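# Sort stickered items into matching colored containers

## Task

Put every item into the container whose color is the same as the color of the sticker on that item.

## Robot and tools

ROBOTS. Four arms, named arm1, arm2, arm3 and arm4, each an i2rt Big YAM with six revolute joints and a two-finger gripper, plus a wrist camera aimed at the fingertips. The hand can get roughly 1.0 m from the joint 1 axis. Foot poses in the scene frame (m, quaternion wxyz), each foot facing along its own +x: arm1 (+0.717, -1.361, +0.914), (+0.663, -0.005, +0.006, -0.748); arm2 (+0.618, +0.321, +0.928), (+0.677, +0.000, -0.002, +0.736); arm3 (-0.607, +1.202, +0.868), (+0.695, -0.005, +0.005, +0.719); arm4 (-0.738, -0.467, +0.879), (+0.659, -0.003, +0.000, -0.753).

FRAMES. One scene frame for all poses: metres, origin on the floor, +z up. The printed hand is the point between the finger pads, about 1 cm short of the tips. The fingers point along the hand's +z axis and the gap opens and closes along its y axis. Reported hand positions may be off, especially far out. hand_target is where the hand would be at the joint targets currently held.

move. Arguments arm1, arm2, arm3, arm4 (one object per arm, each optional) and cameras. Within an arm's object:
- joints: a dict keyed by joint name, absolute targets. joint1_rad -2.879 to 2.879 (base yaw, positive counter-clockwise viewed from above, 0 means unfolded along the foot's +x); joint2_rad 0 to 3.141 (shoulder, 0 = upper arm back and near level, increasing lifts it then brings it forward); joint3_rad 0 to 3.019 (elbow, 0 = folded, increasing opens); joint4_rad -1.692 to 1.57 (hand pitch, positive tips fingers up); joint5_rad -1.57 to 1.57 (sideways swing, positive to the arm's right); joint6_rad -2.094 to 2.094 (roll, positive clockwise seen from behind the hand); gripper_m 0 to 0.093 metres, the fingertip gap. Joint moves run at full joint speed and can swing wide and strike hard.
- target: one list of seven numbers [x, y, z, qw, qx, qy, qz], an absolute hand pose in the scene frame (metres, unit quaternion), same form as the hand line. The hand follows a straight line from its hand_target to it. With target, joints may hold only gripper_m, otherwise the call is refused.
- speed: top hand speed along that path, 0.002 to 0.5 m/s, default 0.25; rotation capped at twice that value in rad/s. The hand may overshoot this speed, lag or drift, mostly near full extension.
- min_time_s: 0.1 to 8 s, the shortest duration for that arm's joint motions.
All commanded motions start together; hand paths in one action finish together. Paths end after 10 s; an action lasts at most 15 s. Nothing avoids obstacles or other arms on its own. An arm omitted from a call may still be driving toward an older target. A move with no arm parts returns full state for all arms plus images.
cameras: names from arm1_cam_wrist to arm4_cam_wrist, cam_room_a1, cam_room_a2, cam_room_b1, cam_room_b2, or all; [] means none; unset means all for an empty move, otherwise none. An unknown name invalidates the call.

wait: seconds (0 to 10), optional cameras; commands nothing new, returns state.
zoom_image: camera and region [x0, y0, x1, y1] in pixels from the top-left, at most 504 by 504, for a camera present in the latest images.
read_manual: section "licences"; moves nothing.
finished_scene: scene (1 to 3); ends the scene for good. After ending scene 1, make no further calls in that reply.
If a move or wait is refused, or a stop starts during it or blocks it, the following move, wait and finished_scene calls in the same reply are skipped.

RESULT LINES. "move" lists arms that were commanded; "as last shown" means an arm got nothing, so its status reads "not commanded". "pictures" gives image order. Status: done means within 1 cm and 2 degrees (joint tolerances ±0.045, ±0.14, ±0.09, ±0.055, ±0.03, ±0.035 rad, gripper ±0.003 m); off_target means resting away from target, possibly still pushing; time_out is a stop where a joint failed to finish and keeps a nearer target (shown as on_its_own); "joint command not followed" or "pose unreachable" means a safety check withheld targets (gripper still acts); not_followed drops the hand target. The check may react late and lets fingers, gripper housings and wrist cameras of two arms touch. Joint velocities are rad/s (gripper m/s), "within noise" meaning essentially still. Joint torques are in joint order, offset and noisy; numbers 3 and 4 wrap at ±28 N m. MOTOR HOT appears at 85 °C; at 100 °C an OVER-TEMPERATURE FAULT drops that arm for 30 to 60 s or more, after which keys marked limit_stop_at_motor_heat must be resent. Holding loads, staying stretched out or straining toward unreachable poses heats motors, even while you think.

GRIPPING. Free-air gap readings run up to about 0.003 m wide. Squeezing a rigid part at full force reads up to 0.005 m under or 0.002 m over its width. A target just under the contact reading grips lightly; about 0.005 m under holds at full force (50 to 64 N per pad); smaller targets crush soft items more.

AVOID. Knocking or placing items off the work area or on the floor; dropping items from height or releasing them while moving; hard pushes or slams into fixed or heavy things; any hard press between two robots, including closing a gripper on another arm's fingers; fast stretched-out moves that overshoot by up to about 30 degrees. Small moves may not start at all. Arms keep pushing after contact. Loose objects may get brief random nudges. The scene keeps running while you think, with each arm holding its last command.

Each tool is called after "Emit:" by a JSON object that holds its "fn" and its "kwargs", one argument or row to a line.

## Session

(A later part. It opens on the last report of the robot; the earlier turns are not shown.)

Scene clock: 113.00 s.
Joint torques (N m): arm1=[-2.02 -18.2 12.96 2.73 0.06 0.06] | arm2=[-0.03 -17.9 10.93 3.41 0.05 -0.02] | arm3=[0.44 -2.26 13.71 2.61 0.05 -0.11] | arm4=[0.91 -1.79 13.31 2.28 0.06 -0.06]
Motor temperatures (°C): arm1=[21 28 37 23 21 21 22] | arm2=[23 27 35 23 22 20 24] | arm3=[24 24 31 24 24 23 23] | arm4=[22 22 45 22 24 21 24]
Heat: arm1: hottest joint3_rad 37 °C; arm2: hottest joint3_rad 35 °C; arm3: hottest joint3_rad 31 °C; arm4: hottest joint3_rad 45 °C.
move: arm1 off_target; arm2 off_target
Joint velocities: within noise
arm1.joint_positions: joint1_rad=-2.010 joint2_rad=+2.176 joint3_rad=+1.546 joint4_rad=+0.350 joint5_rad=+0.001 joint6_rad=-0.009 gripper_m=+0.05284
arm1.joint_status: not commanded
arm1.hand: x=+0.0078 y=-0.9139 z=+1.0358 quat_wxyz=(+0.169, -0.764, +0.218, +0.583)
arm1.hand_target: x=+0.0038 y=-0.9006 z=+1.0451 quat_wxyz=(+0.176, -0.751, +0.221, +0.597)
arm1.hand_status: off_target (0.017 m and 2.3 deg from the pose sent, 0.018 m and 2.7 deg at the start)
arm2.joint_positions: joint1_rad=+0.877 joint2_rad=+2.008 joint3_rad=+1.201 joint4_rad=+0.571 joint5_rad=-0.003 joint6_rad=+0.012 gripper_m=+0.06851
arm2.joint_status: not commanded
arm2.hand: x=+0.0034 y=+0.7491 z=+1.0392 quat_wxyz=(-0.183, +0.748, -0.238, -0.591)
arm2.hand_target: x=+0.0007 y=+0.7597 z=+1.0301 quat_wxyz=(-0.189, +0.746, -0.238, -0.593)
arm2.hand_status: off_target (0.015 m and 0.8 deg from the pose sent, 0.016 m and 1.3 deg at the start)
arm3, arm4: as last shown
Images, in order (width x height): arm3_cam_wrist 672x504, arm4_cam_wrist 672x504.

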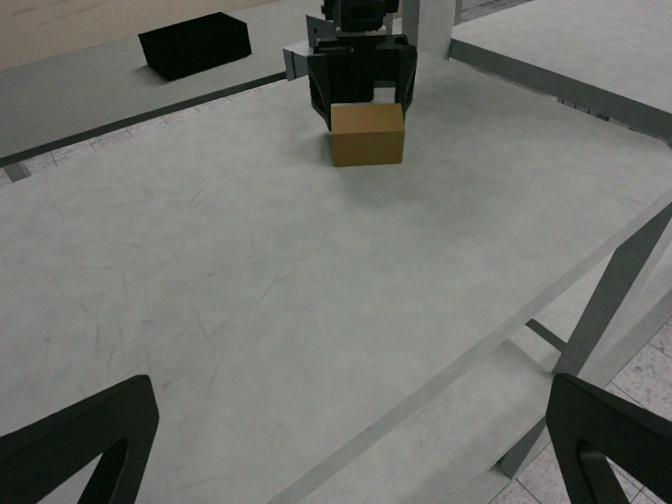

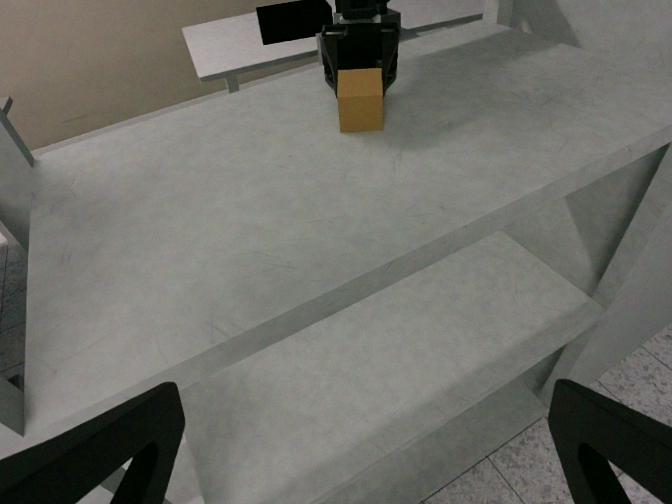

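Emit:
{"fn": "move", "kwargs": {
  "arm1": {"joints":{"gripper_m":0.072}},
  "arm2": {"joints":{"gripper_m":0.085}}
}}

Emit:
{"fn": "move", "kwargs": {
  "arm1": {"target":[0.22,-1.04,1.09,0.1757,-0.7507,0.2209,0.5972],"speed":0.2,"joints":{"gripper_m":0.093}},
  "arm2": {"target":[0.21,0.61,1.08,0.1892,-0.7456,0.2379,0.5931],"speed":0.2,"joints":{"gripper_m":0.093}},
  "arm3": {"target":[-0.074,0.7925,1.075,0.6064,0.2077,0.7488,-0.1682],"speed":0.15},
  "arm4": {"target":[-0.082,-0.874,1.065,0.6049,0.2142,0.7470,-0.1734],"speed":0.15},
  "cameras": ["arm1_cam_wrist","arm2_cam_wrist","arm3_cam_wrist","arm4_cam_wrist"]
}}

Scene clock: 126.37 s.
Joint torques (N m): arm1=[-2.84 -18.14 13.14 2.7 0.11 0.11] | arm2=[-0.09 -18.32 10.86 3.41 0.05 -0.01] | arm3=[0.44 -2.26 13.68 2.55 0.03 -0.11] | arm4=[0.79 -2.08 13.27 2.19 0.07 -0.09]
Motor temperatures (°C): arm1=[21 28 37 23 21 21 22] | arm2=[23 27 34 23 22 20 24] | arm3=[24 23 31 24 24 23 23] | arm4=[22 22 46 22 24 21 24]
Heat: arm1: hottest joint3_rad 37 °C; arm2: hottest joint3_rad 34 °C; arm3: hottest joint3_rad 31 °C; arm4: hottest joint3_rad 46 °C.
move: arm1 done; arm2 done
Joint velocities: within noise
arm1.joint_positions: joint1_rad=-2.010 joint2_rad=+2.176 joint3_rad=+1.546 joint4_rad=+0.350 joint5_rad=+0.001 joint6_rad=-0.009 gripper_m=+0.07197
arm1.joint_status: all done
arm1.hand: x=+0.0078 y=-0.9139 z=+1.0358 quat_wxyz=(+0.169, -0.764, +0.218, +0.583)
arm1.hand_target: x=+0.0038 y=-0.9006 z=+1.0453 quat_wxyz=(+0.176, -0.751, +0.221, +0.597)
arm1.hand_status: not commanded
arm2.joint_positions: joint1_rad=+0.877 joint2_rad=+2.012 joint3_rad=+1.201 joint4_rad=+0.571 joint5_rad=-0.003 joint6_rad=+0.012 gripper_m=+0.08493
arm2.joint_status: all done
arm2.hand: x=+0.0035 y=+0.7490 z=+1.0364 quat_wxyz=(-0.182, +0.750, -0.239, -0.590)
arm2.hand_target: x=+0.0007 y=+0.7597 z=+1.0301 quat_wxyz=(-0.189, +0.746, -0.238, -0.593)
arm2.hand_status: not commanded
arm3.joint_positions: joint1_rad=-2.191 joint2_rad=+0.742 joint3_rad=+0.604 joint4_rad=-0.218 joint5_rad=+0.000 joint6_rad=+0.006 gripper_m=+0.09399
arm3.joint_status: not commanded
arm3.hand: x=-0.2748 y=+0.9854 z=+1.1681 quat_wxyz=(-0.549, -0.236, -0.784, +0.168)
arm3.hand_target: x=-0.2696 y=+0.9778 z=+1.1978 quat_wxyz=(-0.569, -0.232, -0.768, +0.179)
arm3.hand_status: not commanded
arm4.joint_positions: joint1_rad=+1.131 joint2_rad=+0.738 joint3_rad=+0.595 joint4_rad=-0.220 joint5_rad=+0.001 joint6_rad=+0.013 gripper_m=+0.09397
arm4.joint_status: not commanded
arm4.hand: x=-0.4031 y=-0.6815 z=+1.1713 quat_wxyz=(-0.544, -0.236, -0.789, +0.159)
arm4.hand_target: x=-0.3940 y=-0.6874 z=+1.2051 quat_wxyz=(-0.568, -0.226, -0.773, +0.170)
arm4.hand_status: not commanded
pictures: none

Scene clock: 129.60 s.
Joint torques (N m): arm1=[-2.2 -11.58 8.79 2.58 0.05 0.05] | arm2=[0.21 -11.16 7.2 2.71 0.11 -0.02] | arm3=[0.21 -15.62 11.7 2.58 -0.1 -0.12] | arm4=[1.38 -18.96 11.1 2.09 0.11 -0.05]
Motor temperatures (°C): arm1=[21 28 36 23 21 21 22] | arm2=[23 27 33 23 22 20 24] | arm3=[24 23 32 24 24 23 23] | arm4=[22 22 45 22 24 21 24]
Heat: arm1: hottest joint3_rad 36 °C; arm2: hottest joint3_rad 33 °C; arm3: hottest joint3_rad 32 °C; arm4: hottest joint3_rad 45 °C.
move: arm1 off_target; arm2 done; arm3 off_target; arm4 off_target
Joint velocities: within noise
arm1.joint_positions: joint1_rad=-2.010 joint2_rad=+1.599 joint3_rad=+0.756 joint4_rad=+0.566 joint5_rad=+0.003 joint6_rad=-0.009 gripper_m=+0.09293
arm1.joint_status: all done
arm1.hand: x=+0.2180 y=-1.0451 z=+1.0761 quat_wxyz=(+0.170, -0.763, +0.219, +0.584)
arm1.hand_target: x=+0.2200 y=-1.0401 z=+1.0900 quat_wxyz=(+0.176, -0.751, +0.221, +0.597)
arm1.hand_status: off_target (0.015 m and 2.2 deg from the pose sent, 0.253 m and 2.4 deg at the start)
arm2.joint_positions: joint1_rad=+0.877 joint2_rad=+1.425 joint3_rad=+0.494 joint4_rad=+0.705 joint5_rad=-0.003 joint6_rad=+0.012 gripper_m=+0.09290
arm2.joint_status: all done
arm2.hand: x=+0.2046 y=+0.6085 z=+1.0809 quat_wxyz=(-0.184, +0.746, -0.237, -0.595)
arm2.hand_target: x=+0.2100 y=+0.6100 z=+1.0800 quat_wxyz=(-0.189, +0.746, -0.238, -0.593)
arm2.hand_status: done (0.006 m and 0.7 deg from the pose sent, 0.253 m and 1.0 deg at the start)
arm3.joint_positions: joint1_rad=-2.289 joint2_rad=+1.689 joint3_rad=+0.961 joint4_rad=+0.449 joint5_rad=-0.153 joint6_rad=-0.016 gripper_m=+0.09399
arm3.joint_status: not commanded
arm3.hand: x=-0.0824 y=+0.8108 z=+1.0501 quat_wxyz=(-0.587, -0.214, -0.766, +0.154)
arm3.hand_target: x=-0.0756 y=+0.7937 z=+1.0751 quat_wxyz=(-0.606, -0.208, -0.749, +0.168)
arm3.hand_status: off_target (0.032 m and 3.5 deg from the pose sent, 0.294 m and 8.4 deg at the start)
arm4.joint_positions: joint1_rad=+1.140 joint2_rad=+1.908 joint3_rad=+1.255 joint4_rad=+0.399 joint5_rad=+0.001 joint6_rad=+0.013 gripper_m=+0.09397
arm4.joint_status: not commanded
arm4.hand: x=-0.0996 y=-0.8698 z=+1.0486 quat_wxyz=(-0.588, -0.224, -0.759, +0.169)
arm4.hand_target: x=-0.0834 y=-0.8730 z=+1.0649 quat_wxyz=(-0.605, -0.214, -0.747, +0.173)
arm4.hand_status: off_target (0.024 m and 2.7 deg from the pose sent, 0.389 m and 9.0 deg at the start)
Images, in order (width x height): arm1_cam_wrist 672x504, arm2_cam_wrist 672x504, arm3_cam_wrist 672x504, arm4_cam_wrist 672x504.

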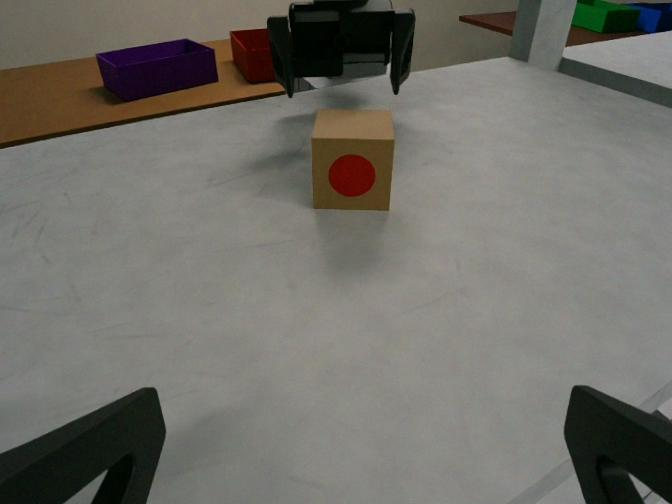

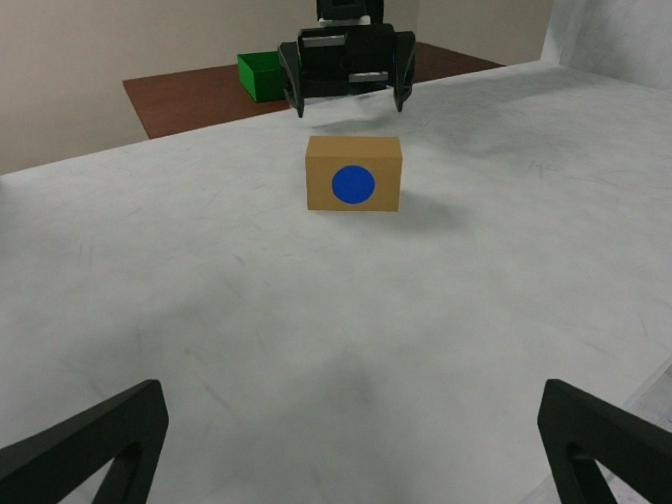

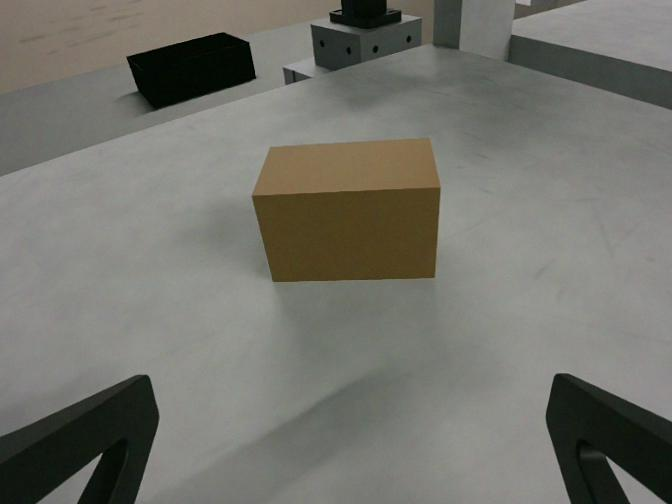

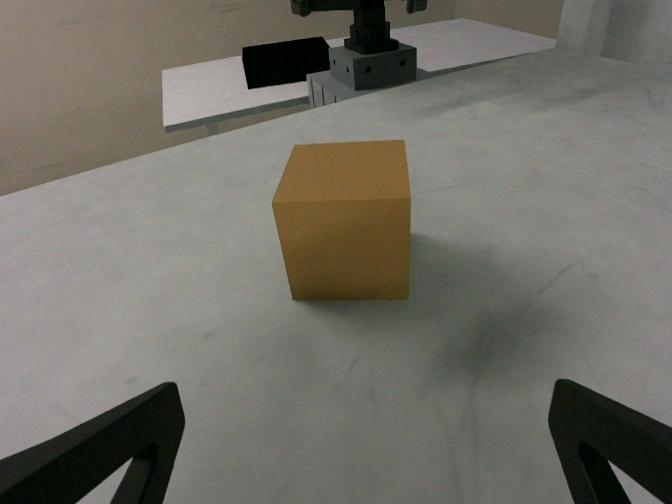

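Emit:
{"fn": "move", "kwargs": {
  "arm3": {"target":[-0.0265,0.768,1.052,0.6064,0.2077,0.7488,-0.1682],"speed":0.12},
  "arm4": {"target":[-0.0256,-0.906,1.045,0.6049,0.2142,0.7470,-0.1734],"speed":0.12},
  "cameras": ["arm3_cam_wrist","arm4_cam_wrist"]
}}

Scene clock: 145.50 s.
Joint torques (N m): arm1=[-2.32 -10.46 8.7 2.54 0.11 0.06] | arm2=[0.15 -11.11 7.19 2.73 0.11 -0.01] | arm3=[1.55 -17.9 11.74 2.45 0.11 -0.08] | arm4=[1.67 -21.95 11.55 1.17 0.23 0.01]
Motor temperatures (°C): arm1=[21 27 35 24 21 21 22] | arm2=[23 27 32 23 22 20 23] | arm3=[24 24 32 24 24 23 23] | arm4=[22 23 41 22 24 21 24]
Heat: arm1: hottest joint3_rad 35 °C; arm2: hottest joint3_rad 32 °C; arm3: hottest joint3_rad 32 °C; arm4: hottest joint3_rad 41 °C.
move: arm3 off_target; arm4 off_target
Joint velocities: within noise
arm1, arm2: as last shown
arm3.joint_positions: joint1_rad=-2.289 joint2_rad=+1.838 joint3_rad=+1.104 joint4_rad=+0.459 joint5_rad=-0.137 joint6_rad=-0.016 gripper_m=+0.09399
arm3.joint_status: not commanded
arm3.hand: x=-0.0434 y=+0.7753 z=+1.0290 quat_wxyz=(-0.586, -0.218, -0.764, +0.160)
arm3.hand_target: x=-0.0280 y=+0.7692 z=+1.0521 quat_wxyz=(-0.606, -0.208, -0.749, +0.168)
arm3.hand_status: off_target (0.029 m and 3.2 deg from the pose sent, 0.070 m and 3.5 deg at the start)
arm4.joint_positions: joint1_rad=+1.144 joint2_rad=+2.074 joint3_rad=+1.479 joint4_rad=+0.370 joint5_rad=+0.001 joint6_rad=+0.013 gripper_m=+0.09397
arm4.joint_status: not commanded
arm4.hand: x=-0.0410 y=-0.9029 z=+1.0373 quat_wxyz=(-0.599, -0.220, -0.751, +0.170)
arm4.hand_target: x=-0.0266 y=-0.9052 z=+1.0450 quat_wxyz=(-0.605, -0.214, -0.747, +0.173)
arm4.hand_status: off_target (0.017 m and 1.1 deg from the pose sent, 0.082 m and 2.7 deg at the start)
Images, in order (width x height): arm3_cam_wrist 672x504, arm4_cam_wrist 672x504.

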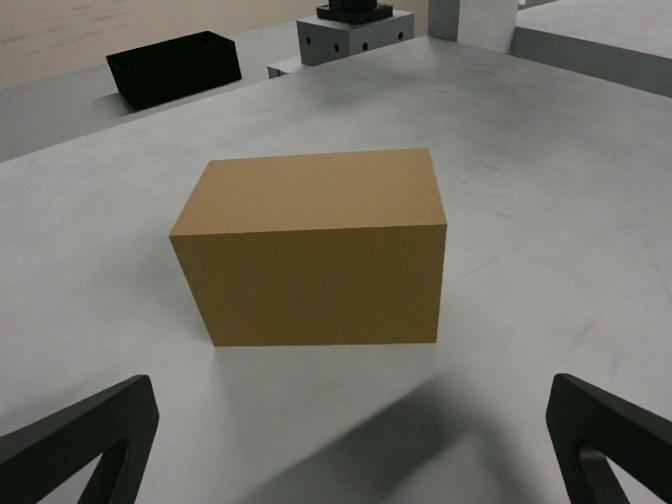

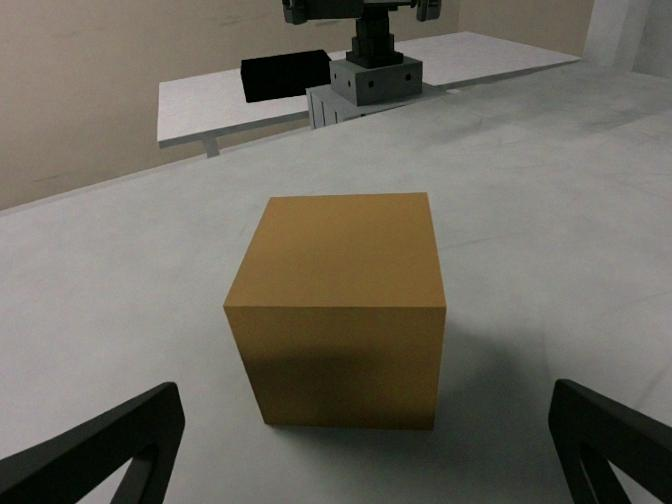

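Emit:
{"fn": "move", "kwargs": {
  "arm3": {"target":[0.0235,0.748,1.052,0.6064,0.2077,0.7488,-0.1682],"speed":0.1},
  "arm4": {"target":[0.018,-0.9255,1.044,0.6049,0.2142,0.7470,-0.1734],"speed":0.1},
  "cameras": ["arm3_cam_wrist","arm4_cam_wrist"]
}}

Scene clock: 155.97 s.
Joint torques (N m): arm1=[-2.08 -10.99 8.62 2.4 0.1 0.05] | arm2=[0.03 -11.16 7.2 2.69 0.11 -0.02] | arm3=[1.96 -19.6 12.15 1.52 0.11 -0.02] | arm4=[0.97 -23.36 12.22 1.13 0.2 0.01]
Motor temperatures (°C): arm1=[21 27 35 24 21 21 22] | arm2=[23 26 31 23 22 20 23] | arm3=[24 24 33 24 24 23 23] | arm4=[22 24 41 22 24 21 24]
Heat: arm1: hottest joint3_rad 35 °C; arm2: hottest joint3_rad 31 °C; arm3: hottest joint3_rad 33 °C; arm4: hottest joint3_rad 41 °C.
move: arm3 off_target; arm4 off_target
Joint velocities: within noise
arm1, arm2: as last shown
arm3.joint_positions: joint1_rad=-2.268 joint2_rad=+1.943 joint3_rad=+1.278 joint4_rad=+0.416 joint5_rad=-0.112 joint6_rad=-0.016 gripper_m=+0.09399
arm3.joint_status: not commanded
arm3.hand: x=+0.0060 y=+0.7506 z=+1.0366 quat_wxyz=(-0.595, -0.214, -0.757, +0.167)
arm3.hand_target: x=+0.0224 y=+0.7489 z=+1.0523 quat_wxyz=(-0.607, -0.208, -0.749, +0.168)
arm3.hand_status: off_target (0.023 m and 1.8 deg from the pose sent, 0.076 m and 3.2 deg at the start)
arm4.joint_positions: joint1_rad=+1.154 joint2_rad=+2.178 joint3_rad=+1.673 joint4_rad=+0.285 joint5_rad=+0.010 joint6_rad=+0.013 gripper_m=+0.09397
arm4.joint_status: not commanded
arm4.hand: x=+0.0034 y=-0.9224 z=+1.0405 quat_wxyz=(-0.600, -0.218, -0.750, +0.171)
arm4.hand_target: x=+0.0169 y=-0.9247 z=+1.0439 quat_wxyz=(-0.605, -0.214, -0.747, +0.173)
arm4.hand_status: off_target (0.015 m and 0.8 deg from the pose sent, 0.064 m and 1.1 deg at the start)
Images, in order (width x height): arm3_cam_wrist 672x504, arm4_cam_wrist 672x504.

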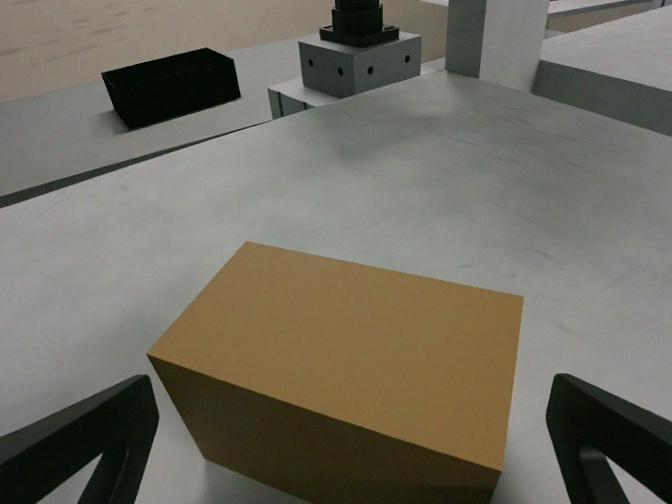

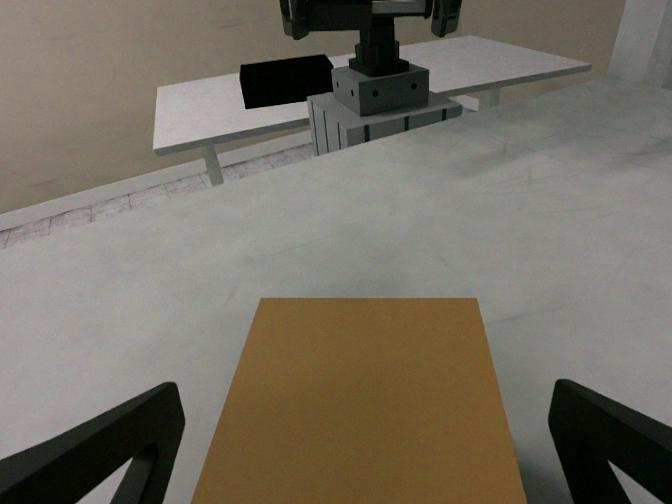

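Emit:
{"fn": "move", "kwargs": {
  "arm3": {"target":[-0.0325,0.782,1.055,0.6064,0.2077,0.7488,-0.1682],"speed":0.15},
  "arm4": {"joints":{"gripper_m":0.035}}
}}

Emit:
{"fn": "move", "kwargs": {
  "arm3": {"target":[-0.0115,0.797,1.05,0.568,0.3345,0.7014,-0.2709],"speed":0.15},
  "arm4": {"target":[-0.01,-0.92,1.1,0.6049,0.2142,0.7470,-0.1734],"speed":0.15},
  "cameras": ["arm3_cam_wrist","arm4_cam_wrist"]
}}

Scene clock: 174.43 s.
Joint torques (N m): arm1=[-2.2 -11.05 8.8 2.45 0.09 0.05] | arm2=[0.03 -11.28 7.19 2.74 0.11 -0.02] | arm3=[1.08 -19.72 7.47 2.54 -0.1 -0.05] | arm4=[1.2 -23 12.19 1.13 0.22 0.02]
Motor temperatures (°C): arm1=[21 26 34 24 21 21 22] | arm2=[23 26 30 23 22 20 23] | arm3=[24 25 33 24 24 23 23] | arm4=[22 26 44 22 24 21 24]
Heat: arm1: hottest joint3_rad 34 °C; arm2: hottest joint3_rad 30 °C; arm3: hottest joint3_rad 33 °C; arm4: hottest joint3_rad 44 °C.
move: arm3 done; arm4 off_target
Joint velocities: within noise
arm1, arm2: as last shown
arm3.joint_positions: joint1_rad=-2.268 joint2_rad=+1.827 joint3_rad=+1.122 joint4_rad=+0.465 joint5_rad=-0.119 joint6_rad=-0.016 gripper_m=+0.09399
arm3.joint_status: not commanded
arm3.hand: x=-0.0316 y=+0.7816 z=+1.0473 quat_wxyz=(-0.599, -0.211, -0.755, +0.166)
arm3.hand_target: x=-0.0325 y=+0.7820 z=+1.0550 quat_wxyz=(-0.606, -0.208, -0.749, +0.168)
arm3.hand_status: done (0.008 m and 1.2 deg from the pose sent, 0.053 m and 1.8 deg at the start)
arm4.joint_positions: joint1_rad=+1.154 joint2_rad=+2.178 joint3_rad=+1.674 joint4_rad=+0.284 joint5_rad=+0.010 joint6_rad=+0.013 gripper_m=+0.05363
arm4.joint_status: gripper_m off_target (ended at +0.05366, target +0.03500)
arm4.hand: x=+0.0036 y=-0.9226 z=+1.0410 quat_wxyz=(-0.600, -0.218, -0.750, +0.171)
arm4.hand_target: x=+0.0169 y=-0.9248 z=+1.0442 quat_wxyz=(-0.605, -0.214, -0.747, +0.173)
arm4.hand_status: not commanded
pictures: none

Scene clock: 176.17 s.
Joint torques (N m): arm1=[-2.73 -11.22 8.83 2.65 0.1 0.07] | arm2=[-0.03 -11.22 7.19 2.74 0.11 -0.01] | arm3=[1.73 -17.61 11.44 1.47 0.21 0.02] | arm4=[0.21 -26.58 9.01 1.17 -0.02 -0.02]
Motor temperatures (°C): arm1=[21 26 34 24 21 21 22] | arm2=[23 26 30 23 22 20 23] | arm3=[24 25 33 24 24 23 23] | arm4=[22 26 44 22 24 21 25]
Heat: arm1: hottest joint3_rad 34 °C; arm2: hottest joint3_rad 30 °C; arm3: hottest joint3_rad 33 °C; arm4: hottest joint3_rad 44 °C.
move: arm3 off_target; arm4 off_target
Joint velocities: within noise
arm1, arm2: as last shown
arm3.joint_positions: joint1_rad=-2.128 joint2_rad=+1.842 joint3_rad=+1.122 joint4_rad=+0.459 joint5_rad=+0.363 joint6_rad=+0.086 gripper_m=+0.09399
arm3.joint_status: not commanded
arm3.hand: x=-0.0279 y=+0.7988 z=+1.0380 quat_wxyz=(-0.557, -0.335, -0.709, +0.274)
arm3.hand_target: x=-0.0124 y=+0.7977 z=+1.0502 quat_wxyz=(-0.568, -0.334, -0.701, +0.271)
arm3.hand_status: off_target (0.020 m and 1.6 deg from the pose sent, 0.025 m and 19.9 deg at the start)
arm4.joint_positions: joint1_rad=+1.154 joint2_rad=+2.102 joint3_rad=+1.657 joint4_rad=+0.219 joint5_rad=+0.004 joint6_rad=+0.013 gripper_m=+0.05364
arm4.joint_status: not commanded
arm4.hand: x=-0.0053 y=-0.9154 z=+1.0803 quat_wxyz=(-0.599, -0.217, -0.752, +0.168)
arm4.hand_target: x=-0.0099 y=-0.9199 z=+1.0999 quat_wxyz=(-0.605, -0.214, -0.747, +0.173)
arm4.hand_status: off_target (0.021 m and 1.1 deg from the pose sent, 0.061 m and 0.8 deg at the start)
Images, in order (width x height): arm3_cam_wrist 672x504, arm4_cam_wrist 672x504.

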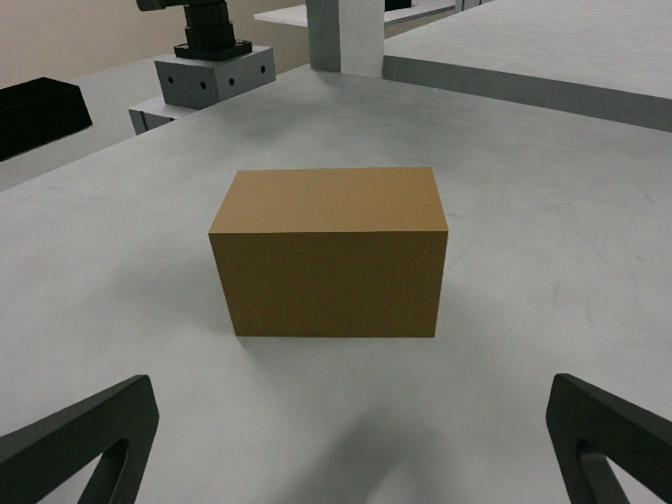

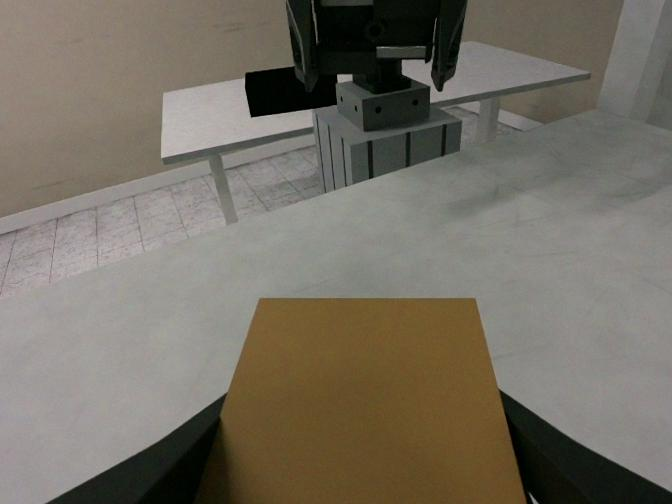

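Emit:
{"fn": "move", "kwargs": {
  "arm3": {"target":[0.036,0.7495,1.046,0.568,0.3345,0.7014,-0.2709],"speed":0.1},
  "arm4": {"target":[-0.25,-0.78,1.14,0.6049,0.2142,0.7470,-0.1734],"speed":0.25},
  "cameras": ["arm3_cam_wrist"]
}}

Scene clock: 185.60 s.
Joint torques (N m): arm1=[-2.08 -11.34 8.68 2.62 0.1 0.08] | arm2=[0.09 -11.11 7.2 2.73 0.11 -0.01] | arm3=[0.03 -20.13 12.37 1.47 -0.01 -0.05] | arm4=[0.44 -12.16 8.83 1.69 -0.06 -0.06]
Motor temperatures (°C): arm1=[21 26 34 24 21 21 21] | arm2=[23 26 30 23 22 20 23] | arm3=[24 25 33 24 24 23 23] | arm4=[22 26 42 22 24 21 25]
Heat: arm1: hottest joint3_rad 34 °C; arm2: hottest joint3_rad 30 °C; arm3: hottest joint3_rad 33 °C; arm4: hottest joint3_rad 42 °C.
move: arm3 off_target; arm4 done
Joint velocities: within noise
arm1, arm2: as last shown
arm3.joint_positions: joint1_rad=-2.133 joint2_rad=+1.981 joint3_rad=+1.333 joint4_rad=+0.386 joint5_rad=+0.340 joint6_rad=+0.086 gripper_m=+0.09399
arm3.joint_status: not commanded
arm3.hand: x=+0.0284 y=+0.7666 z=+1.0328 quat_wxyz=(-0.559, -0.331, -0.712, +0.267)
arm3.hand_target: x=+0.0347 y=+0.7504 z=+1.0460 quat_wxyz=(-0.568, -0.334, -0.702, +0.271)
arm3.hand_status: off_target (0.023 m and 1.7 deg from the pose sent, 0.081 m and 1.6 deg at the start)
arm4.joint_positions: joint1_rad=+1.133 joint2_rad=+1.373 joint3_rad=+0.802 joint4_rad=+0.343 joint5_rad=-0.017 joint6_rad=+0.012 gripper_m=+0.05365
arm4.joint_status: not commanded
arm4.hand: x=-0.2502 y=-0.7757 z=+1.1308 quat_wxyz=(-0.598, -0.219, -0.752, +0.167)
arm4.hand_target: x=-0.2501 y=-0.7800 z=+1.1399 quat_wxyz=(-0.605, -0.214, -0.747, +0.174)
arm4.hand_status: done (0.010 m and 1.3 deg from the pose sent, 0.286 m and 1.1 deg at the start)
Images, in order (width x height): arm3_cam_wrist 672x504.

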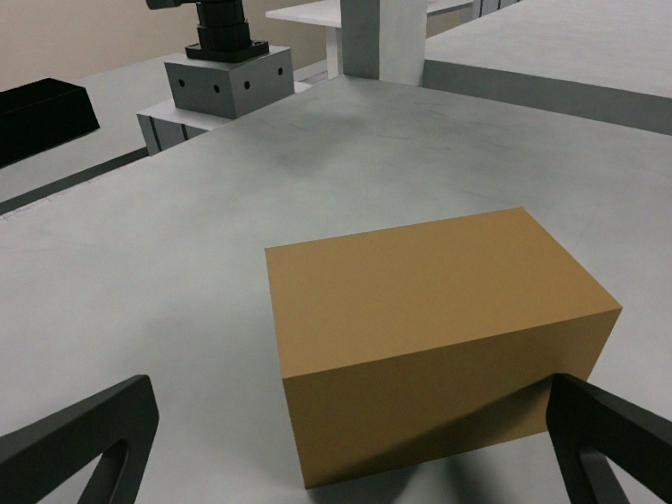

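Emit:
{"fn": "move", "kwargs": {
  "arm3": {"target":[-0.008,0.803,1.055,0.568,0.3345,0.7014,-0.2709],"speed":0.15},
  "arm4": {"joints":{"joint2_rad":0.75,"joint3_rad":0.65,"joint4_rad":-0.4,"joint5_rad":0,"joint6_rad":0},"min_time_s":1.5}
}}

Emit:
{"fn": "move", "kwargs": {
  "arm3": {"target":[-0.026,0.782,1.05,0.5985,0.2401,0.7391,-0.1945],"speed":0.15},
  "arm4": {"joints":{"joint1_rad":-1.476,"joint2_rad":1.65,"joint3_rad":1.72,"joint4_rad":-1.6},"min_time_s":3.5},
  "cameras": ["arm3_cam_wrist","arm4_cam_wrist"]
}}

Scene clock: 201.80 s.
Joint torques (N m): arm1=[-2.26 -11.16 8.61 2.54 0.04 0.1] | arm2=[0.09 -11.16 7.23 2.74 0.09 -0.02] | arm3=[2.08 -20.19 7.46 2.44 0.2 0.03] | arm4=[0.38 -3.72 9.72 1.07 0.22 -0.03]
Motor temperatures (°C): arm1=[21 26 33 24 21 21 21] | arm2=[23 26 29 23 22 20 23] | arm3=[24 26 32 24 24 23 23] | arm4=[22 25 40 22 24 21 26]
Heat: arm1: hottest joint3_rad 33 °C; arm2: hottest joint3_rad 29 °C; arm3: hottest joint3_rad 32 °C; arm4: hottest joint3_rad 40 °C.
move: arm3 off_target; arm4 done
Joint velocities: within noise
arm1, arm2: as last shown
arm3.joint_positions: joint1_rad=-2.120 joint2_rad=+1.858 joint3_rad=+1.180 joint4_rad=+0.422 joint5_rad=+0.375 joint6_rad=+0.089 gripper_m=+0.09399
arm3.joint_status: not commanded
arm3.hand: x=-0.0118 y=+0.7948 z=+1.0488 quat_wxyz=(-0.559, -0.336, -0.707, +0.275)
arm3.hand_target: x=-0.0081 y=+0.8028 z=+1.0551 quat_wxyz=(-0.568, -0.335, -0.701, +0.271)
arm3.hand_status: off_target (0.011 m and 1.4 deg from the pose sent, 0.056 m and 1.7 deg at the start)
arm4.joint_positions: joint1_rad=+1.133 joint2_rad=+0.755 joint3_rad=+0.646 joint4_rad=-0.392 joint5_rad=-0.004 joint6_rad=+0.011 gripper_m=+0.05365
arm4.joint_status: all done
arm4.hand: x=-0.4089 y=-0.6763 z=+1.1571 quat_wxyz=(-0.489, -0.245, -0.825, +0.141)
arm4.hand_target: x=-0.4115 y=-0.6787 z=+1.1597 quat_wxyz=(-0.487, -0.244, -0.825, +0.148)
arm4.hand_status: not commanded
pictures: none

Scene clock: 206.00 s.
Joint torques (N m): arm1=[-2.49 -10.58 8.7 2.66 0.09 0.03] | arm2=[0.09 -11.22 7.2 2.7 0.1 -0.01] | arm3=[0.38 -20.84 7.23 2.62 -0.08 -0.13] | arm4=[1.14 -14.97 11.96 -0.42 0.05 -0.08]
Motor temperatures (°C): arm1=[21 26 33 24 21 21 21] | arm2=[23 26 29 23 22 20 23] | arm3=[24 26 32 24 24 23 23] | arm4=[22 25 40 22 24 21 26]
Heat: arm1: hottest joint3_rad 33 °C; arm2: hottest joint3_rad 29 °C; arm3: hottest joint3_rad 32 °C; arm4: hottest joint3_rad 40 °C.
move: arm3 off_target; arm4 done
Joint velocities: within noise
arm1, arm2: as last shown
arm3.joint_positions: joint1_rad=-2.224 joint2_rad=+1.853 joint3_rad=+1.134 joint4_rad=+0.471 joint5_rad=+0.000 joint6_rad=+0.018 gripper_m=+0.09399
arm3.joint_status: not commanded
arm3.hand: x=-0.0204 y=+0.7866 z=+1.0365 quat_wxyz=(-0.589, -0.243, -0.748, +0.187)
arm3.hand_target: x=-0.0259 y=+0.7821 z=+1.0497 quat_wxyz=(-0.598, -0.240, -0.739, +0.195)
arm3.hand_status: off_target (0.015 m and 1.8 deg from the pose sent, 0.019 m and 15.5 deg at the start)
arm4.joint_positions: joint1_rad=-1.479 joint2_rad=+1.636 joint3_rad=+1.665 joint4_rad=-1.589 joint5_rad=+0.000 joint6_rad=+0.011 gripper_m=+0.05366
arm4.joint_status: all done
arm4.hand: x=-1.2351 y=-0.4450 z=+1.1487 quat_wxyz=(-0.002, -1.000, +0.026, +0.008)
arm4.hand_target: x=-1.2470 y=-0.4458 z=+1.1631 quat_wxyz=(-0.001, -1.000, +0.019, +0.023)
arm4.hand_status: not commanded
Images, in order (width x height): arm3_cam_wrist 672x504, arm4_cam_wrist 672x504.

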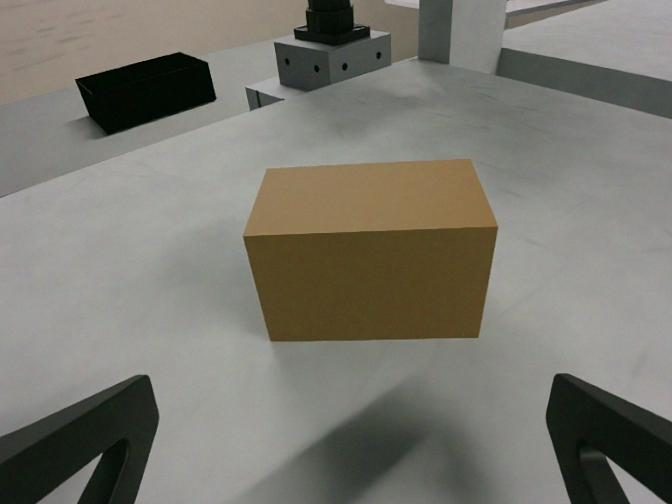

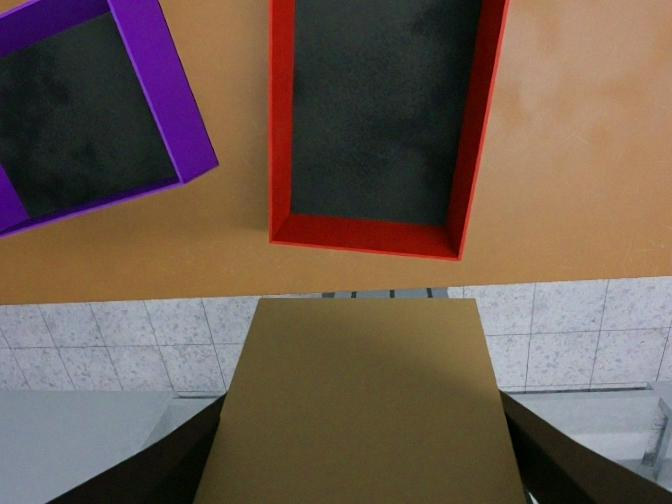

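Emit:
{"fn": "move", "kwargs": {
  "arm3": {"target":[0.0345,0.735,1.046,0.5985,0.2401,0.7391,-0.1945],"speed":0.1},
  "arm4": {"target":[-1.28,-0.44,0.91,0,1,0.026,0],"speed":0.15},
  "cameras": ["arm3_cam_wrist","arm4_cam_wrist","cam_room_b1"]
}}

Emit:
{"fn": "zoom_image", "kwargs": {
  "camera": "cam_room_b1",
  "region": [150, 240, 330, 400]
}}

Scene clock: 222.33 s.
Joint torques (N m): arm1=[-2.26 -11.05 8.8 2.5 0.09 0.08] | arm2=[0.09 -11.11 7.2 2.7 0.11 -0.01] | arm3=[0.26 -19.96 12.34 1.52 -0.06 -0.13] | arm4=[0.32 -18.26 7.56 0.35 0.19 -0.11]
Motor temperatures (°C): arm1=[21 25 33 24 21 21 21] | arm2=[23 26 29 23 22 20 23] | arm3=[24 26 32 24 24 23 23] | arm4=[22 25 40 22 24 21 26]
Heat: arm1: hottest joint3_rad 33 °C; arm2: hottest joint3_rad 29 °C; arm3: hottest joint3_rad 32 °C; arm4: hottest joint3_rad 40 °C.
move: arm3 off_target; arm4 done
Joint velocities: within noise
arm1.joint_positions: joint1_rad=-2.010 joint2_rad=+1.599 joint3_rad=+0.756 joint4_rad=+0.566 joint5_rad=+0.003 joint6_rad=-0.009 gripper_m=+0.09293
arm1.joint_status: not commanded
arm1.hand: x=+0.2180 y=-1.0451 z=+1.0761 quat_wxyz=(+0.170, -0.763, +0.219, +0.584)
arm1.hand_target: x=+0.2200 y=-1.0401 z=+1.0900 quat_wxyz=(+0.176, -0.751, +0.221, +0.597)
arm1.hand_status: not commanded
arm2.joint_positions: joint1_rad=+0.877 joint2_rad=+1.425 joint3_rad=+0.494 joint4_rad=+0.705 joint5_rad=-0.003 joint6_rad=+0.012 gripper_m=+0.09290
arm2.joint_status: not commanded
arm2.hand: x=+0.2046 y=+0.6085 z=+1.0809 quat_wxyz=(-0.184, +0.746, -0.237, -0.595)
arm2.hand_target: x=+0.2100 y=+0.6100 z=+1.0800 quat_wxyz=(-0.189, +0.746, -0.238, -0.593)
arm2.hand_status: not commanded
arm3.joint_positions: joint1_rad=-2.226 joint2_rad=+1.981 joint3_rad=+1.328 joint4_rad=+0.407 joint5_rad=-0.004 joint6_rad=+0.017 gripper_m=+0.09399
arm3.joint_status: not commanded
arm3.hand: x=+0.0269 y=+0.7516 z=+1.0330 quat_wxyz=(-0.590, -0.242, -0.747, +0.187)
arm3.hand_target: x=+0.0332 y=+0.7359 z=+1.0462 quat_wxyz=(-0.599, -0.240, -0.739, +0.195)
arm3.hand_status: off_target (0.022 m and 1.6 deg from the pose sent, 0.076 m and 1.8 deg at the start)
arm4.joint_positions: joint1_rad=-1.479 joint2_rad=+1.899 joint3_rad=+1.386 joint4_rad=-1.070 joint5_rad=+0.000 joint6_rad=-0.084 gripper_m=+0.05366
arm4.joint_status: not commanded
arm4.hand: x=-1.2754 y=-0.4441 z=+0.9131 quat_wxyz=(-0.002, -1.000, -0.022, -0.004)
arm4.hand_target: x=-1.2799 y=-0.4400 z=+0.9100 quat_wxyz=(+0.000, -1.000, -0.026, +0.000)
arm4.hand_status: done (0.007 m and 0.7 deg from the pose sent, 0.243 m and 6.0 deg at the start)
Images, in order (width x height): arm3_cam_wrist 672x504, arm4_cam_wrist 672x504, cam_room_b1 672x504.

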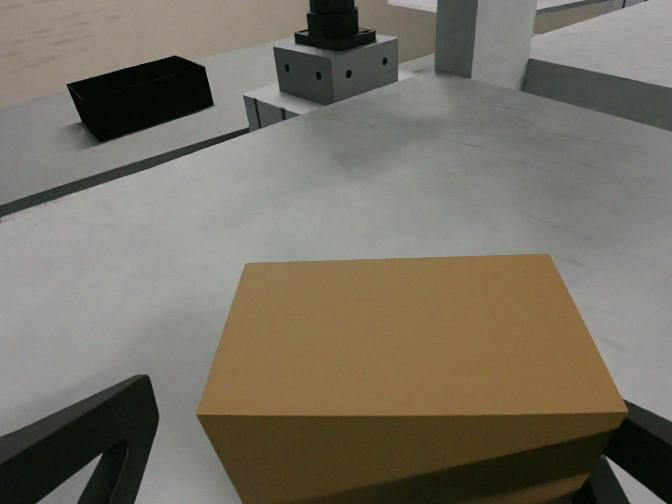

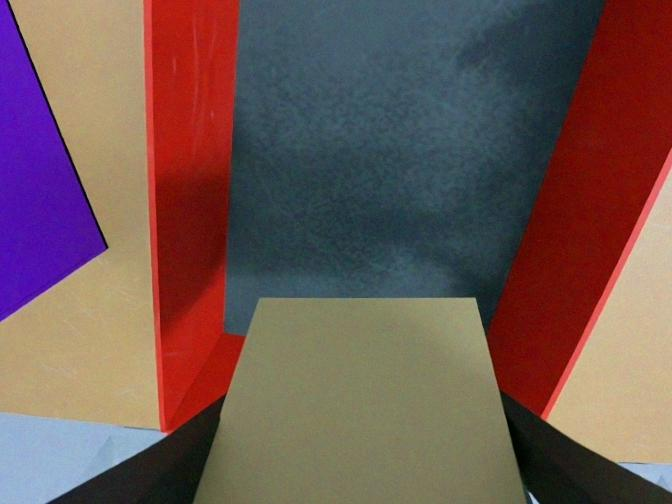

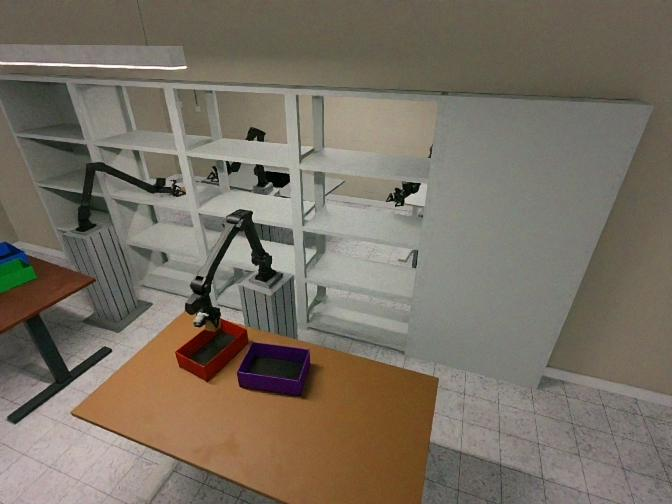

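Scaled by 2.800.

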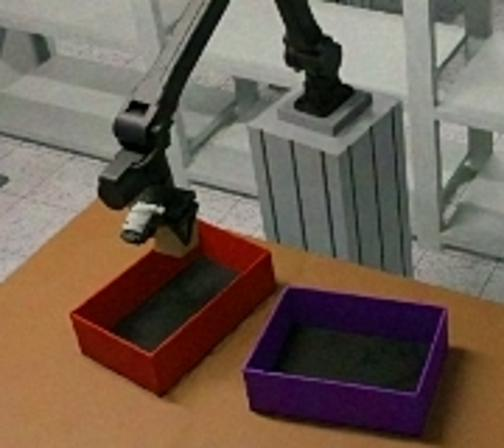

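Emit:
{"fn": "move", "kwargs": {
  "arm3": {"joints":{"gripper_m":0.05}}
}}

Emit:
{"fn": "move", "kwargs": {
  "arm3": {"target":[0.01,0.753,1.1,0.5985,0.2401,0.7391,-0.1945],"speed":0.15},
  "arm4": {"target":[-1.282,-0.437,0.76,0,1,0.026,0],"speed":0.12},
  "cameras": ["arm3_cam_wrist","arm4_cam_wrist","cam_room_b1"]
}}

Emit:
{"fn": "zoom_image", "kwargs": {
  "camera": "cam_room_b1",
  "region": [150, 240, 330, 400]
}}

Scene clock: 235.87 s.
Joint torques (N m): arm1=[-2.26 -11.05 8.79 2.54 0.08 0.08] | arm2=[0.15 -11.05 7.2 2.71 0.11 -0.01] | arm3=[0.38 -19.9 12.36 1.51 -0.02 -0.11] | arm4=[0.26 -18.37 7.45 0.36 0.18 -0.12]
Motor temperatures (°C): arm1=[21 25 33 24 21 21 21] | arm2=[23 26 29 23 22 20 23] | arm3=[24 26 32 24 24 23 23] | arm4=[22 25 39 22 24 21 26]
Heat: arm1: hottest joint3_rad 33 °C; arm2: hottest joint3_rad 29 °C; arm3: hottest joint3_rad 32 °C; arm4: hottest joint3_rad 39 °C.
move: arm3 off_target
Joint velocities: within noise
arm1, arm2, arm4: as last shown
arm3.joint_positions: joint1_rad=-2.226 joint2_rad=+1.981 joint3_rad=+1.328 joint4_rad=+0.407 joint5_rad=-0.005 joint6_rad=+0.015 gripper_m=+0.06940
arm3.joint_status: gripper_m off_target (ended at +0.06942, target +0.05000)
arm3.hand: x=+0.0268 y=+0.7515 z=+1.0330 quat_wxyz=(-0.590, -0.241, -0.747, +0.187)
arm3.hand_target: x=+0.0332 y=+0.7358 z=+1.0463 quat_wxyz=(-0.599, -0.240, -0.739, +0.195)
arm3.hand_status: not commanded
arm4.joint_positions: joint1_rad=-1.479 joint2_rad=+1.899 joint3_rad=+1.386 joint4_rad=-1.070 joint5_rad=+0.000 joint6_rad=-0.085 gripper_m=+0.05366
pictures: none

Scene clock: 237.77 s.
Joint torques (N m): arm1=[-2.55 -11.16 8.75 2.56 0.12 0.05] | arm2=[0.21 -11.16 7.21 2.73 0.11 -0.01] | arm3=[0.21 -22.59 8.23 1.66 -0.06 -0.11] | arm4=[0.56 -19.49 5.81 0.34 0.18 -0.1]
Motor temperatures (°C): arm1=[21 25 33 24 21 21 21] | arm2=[23 26 29 23 22 20 23] | arm3=[24 27 32 24 24 23 23] | arm4=[22 25 38 22 24 21 26]
Heat: arm1: hottest joint3_rad 33 °C; arm2: hottest joint3_rad 29 °C; arm3: hottest joint3_rad 32 °C; arm4: hottest joint3_rad 38 °C.
move: arm3 off_target; arm4 done
Joint velocities: within noise
arm1, arm2: as last shown
arm3.joint_positions: joint1_rad=-2.226 joint2_rad=+1.878 joint3_rad=+1.328 joint4_rad=+0.320 joint5_rad=-0.005 joint6_rad=+0.015 gripper_m=+0.06940
arm3.joint_status: not commanded
arm3.hand: x=+0.0179 y=+0.7586 z=+1.0892 quat_wxyz=(-0.596, -0.239, -0.743, +0.189)
arm3.hand_target: x=+0.0101 y=+0.7530 z=+1.0997 quat_wxyz=(-0.598, -0.240, -0.739, +0.195)
arm3.hand_status: off_target (0.015 m and 0.9 deg from the pose sent, 0.069 m and 1.6 deg at the start)
arm4.joint_positions: joint1_rad=-1.483 joint2_rad=+2.143 joint3_rad=+1.323 joint4_rad=-0.756 joint5_rad=+0.000 joint6_rad=-0.091 gripper_m=+0.05366
arm4.joint_status: not commanded
arm4.hand: x=-1.2810 y=-0.4419 z=+0.7661 quat_wxyz=(-0.002, -1.000, -0.023, -0.001)
arm4.hand_target: x=-1.2819 y=-0.4370 z=+0.7601 quat_wxyz=(+0.000, -1.000, -0.026, +0.000)
arm4.hand_status: done (0.008 m and 0.4 deg from the pose sent, 0.153 m and 0.7 deg at the start)
Images, in order (width x height): arm3_cam_wrist 672x504, arm4_cam_wrist 672x504, cam_room_b1 672x504.

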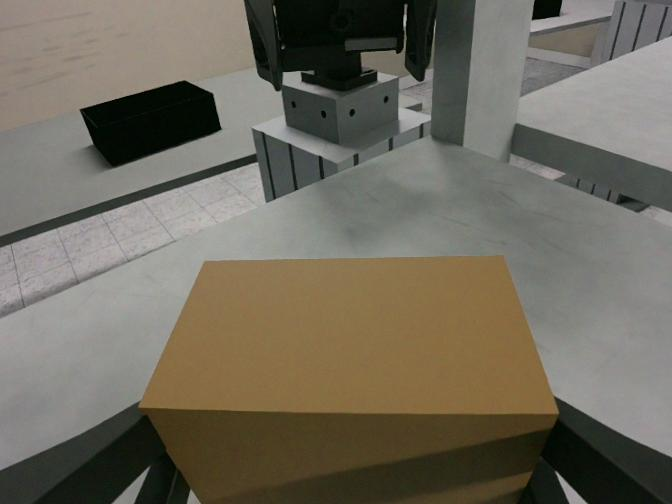

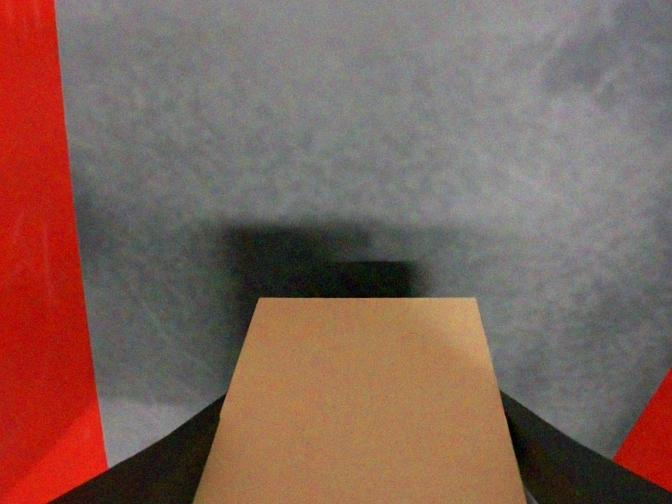

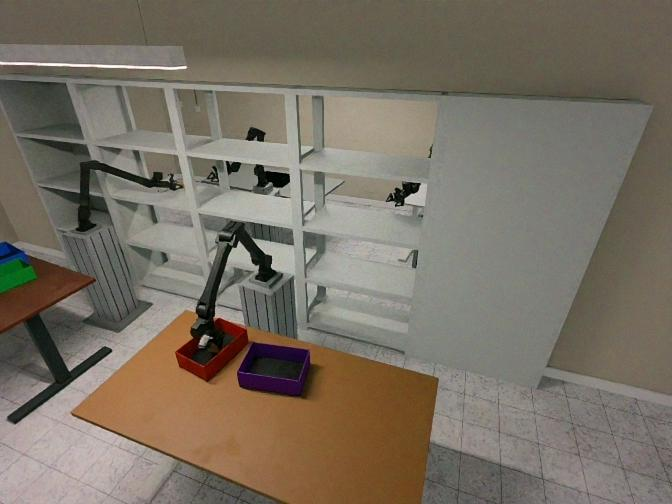

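Scaled by 2.800.

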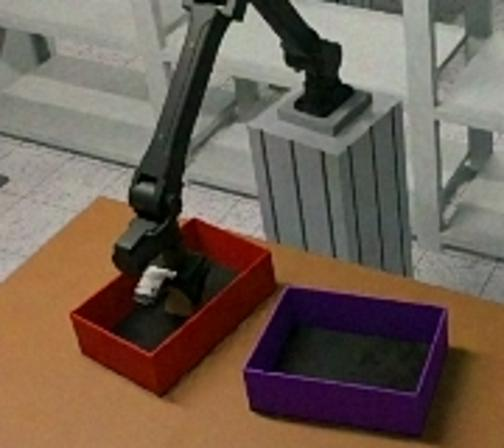

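Emit:
{"fn": "move", "kwargs": {
  "arm3": {"target":[-0.23,0.928,1.15,0.5985,0.2401,0.7391,-0.1945],"speed":0.2},
  "arm4": {"target":[-1.282,-0.437,0.732,0,1,0.026,0],"speed":0.05},
  "cameras": ["arm4_cam_wrist"]
}}

Emit:
{"fn": "zoom_image", "kwargs": {
  "camera": "arm4_cam_wrist",
  "region": [0, 100, 500, 504]
}}

Scene clock: 246.63 s.
Joint torques (N m): arm1=[-2.55 -11.34 8.73 2.56 0.05 0.09] | arm2=[0.03 -11.05 7.2 2.74 0.11 -0.01] | arm3=[0.32 -5.89 9.13 1.65 -0.07 -0.11] | arm4=[0.5 -16.67 5.57 0.85 0.18 -0.11]
Motor temperatures (°C): arm1=[21 25 33 24 21 21 21] | arm2=[23 26 29 23 22 20 23] | arm3=[24 27 32 24 24 23 24] | arm4=[22 25 37 22 24 21 26]
Heat: arm1: hottest joint3_rad 33 °C; arm2: hottest joint3_rad 29 °C; arm3: hottest joint3_rad 32 °C; arm4: hottest joint3_rad 37 °C.
move: arm3 done; arm4 off_target
Joint velocities: within noise
arm1, arm2: as last shown
arm3.joint_positions: joint1_rad=-2.229 joint2_rad=+1.006 joint3_rad=+0.592 joint4_rad=+0.203 joint5_rad=-0.010 joint6_rad=+0.015 gripper_m=+0.06940
arm3.joint_status: not commanded
arm3.hand: x=-0.2261 y=+0.9335 z=+1.1529 quat_wxyz=(-0.603, -0.237, -0.738, +0.190)
arm3.hand_target: x=-0.2300 y=+0.9281 z=+1.1500 quat_wxyz=(-0.599, -0.240, -0.739, +0.194)
arm3.hand_status: done (0.007 m and 0.9 deg from the pose sent, 0.306 m and 0.9 deg at the start)
arm4.joint_positions: joint1_rad=-1.483 joint2_rad=+2.161 joint3_rad=+1.323 joint4_rad=-0.716 joint5_rad=+0.000 joint6_rad=-0.091 gripper_m=+0.05366
arm4.joint_status: not commanded
arm4.hand: x=-1.2866 y=-0.4417 z=+0.7570 quat_wxyz=(-0.001, -1.000, -0.023, +0.011)
arm4.hand_target: x=-1.2810 y=-0.4372 z=+0.7330 quat_wxyz=(+0.000, -1.000, -0.026, +0.000)
arm4.hand_status: off_target (0.026 m and 1.3 deg from the pose sent, 0.034 m and 0.4 deg at the start)
Images, in order (width x height): arm4_cam_wrist 672x504.

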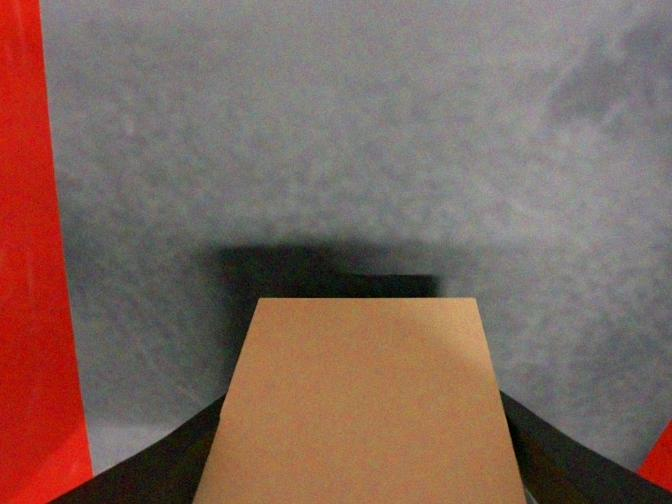

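Scaled by 1.008.

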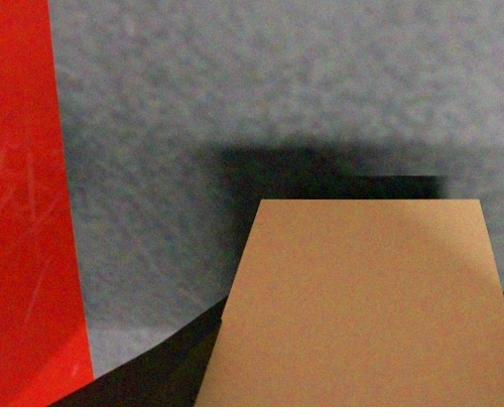

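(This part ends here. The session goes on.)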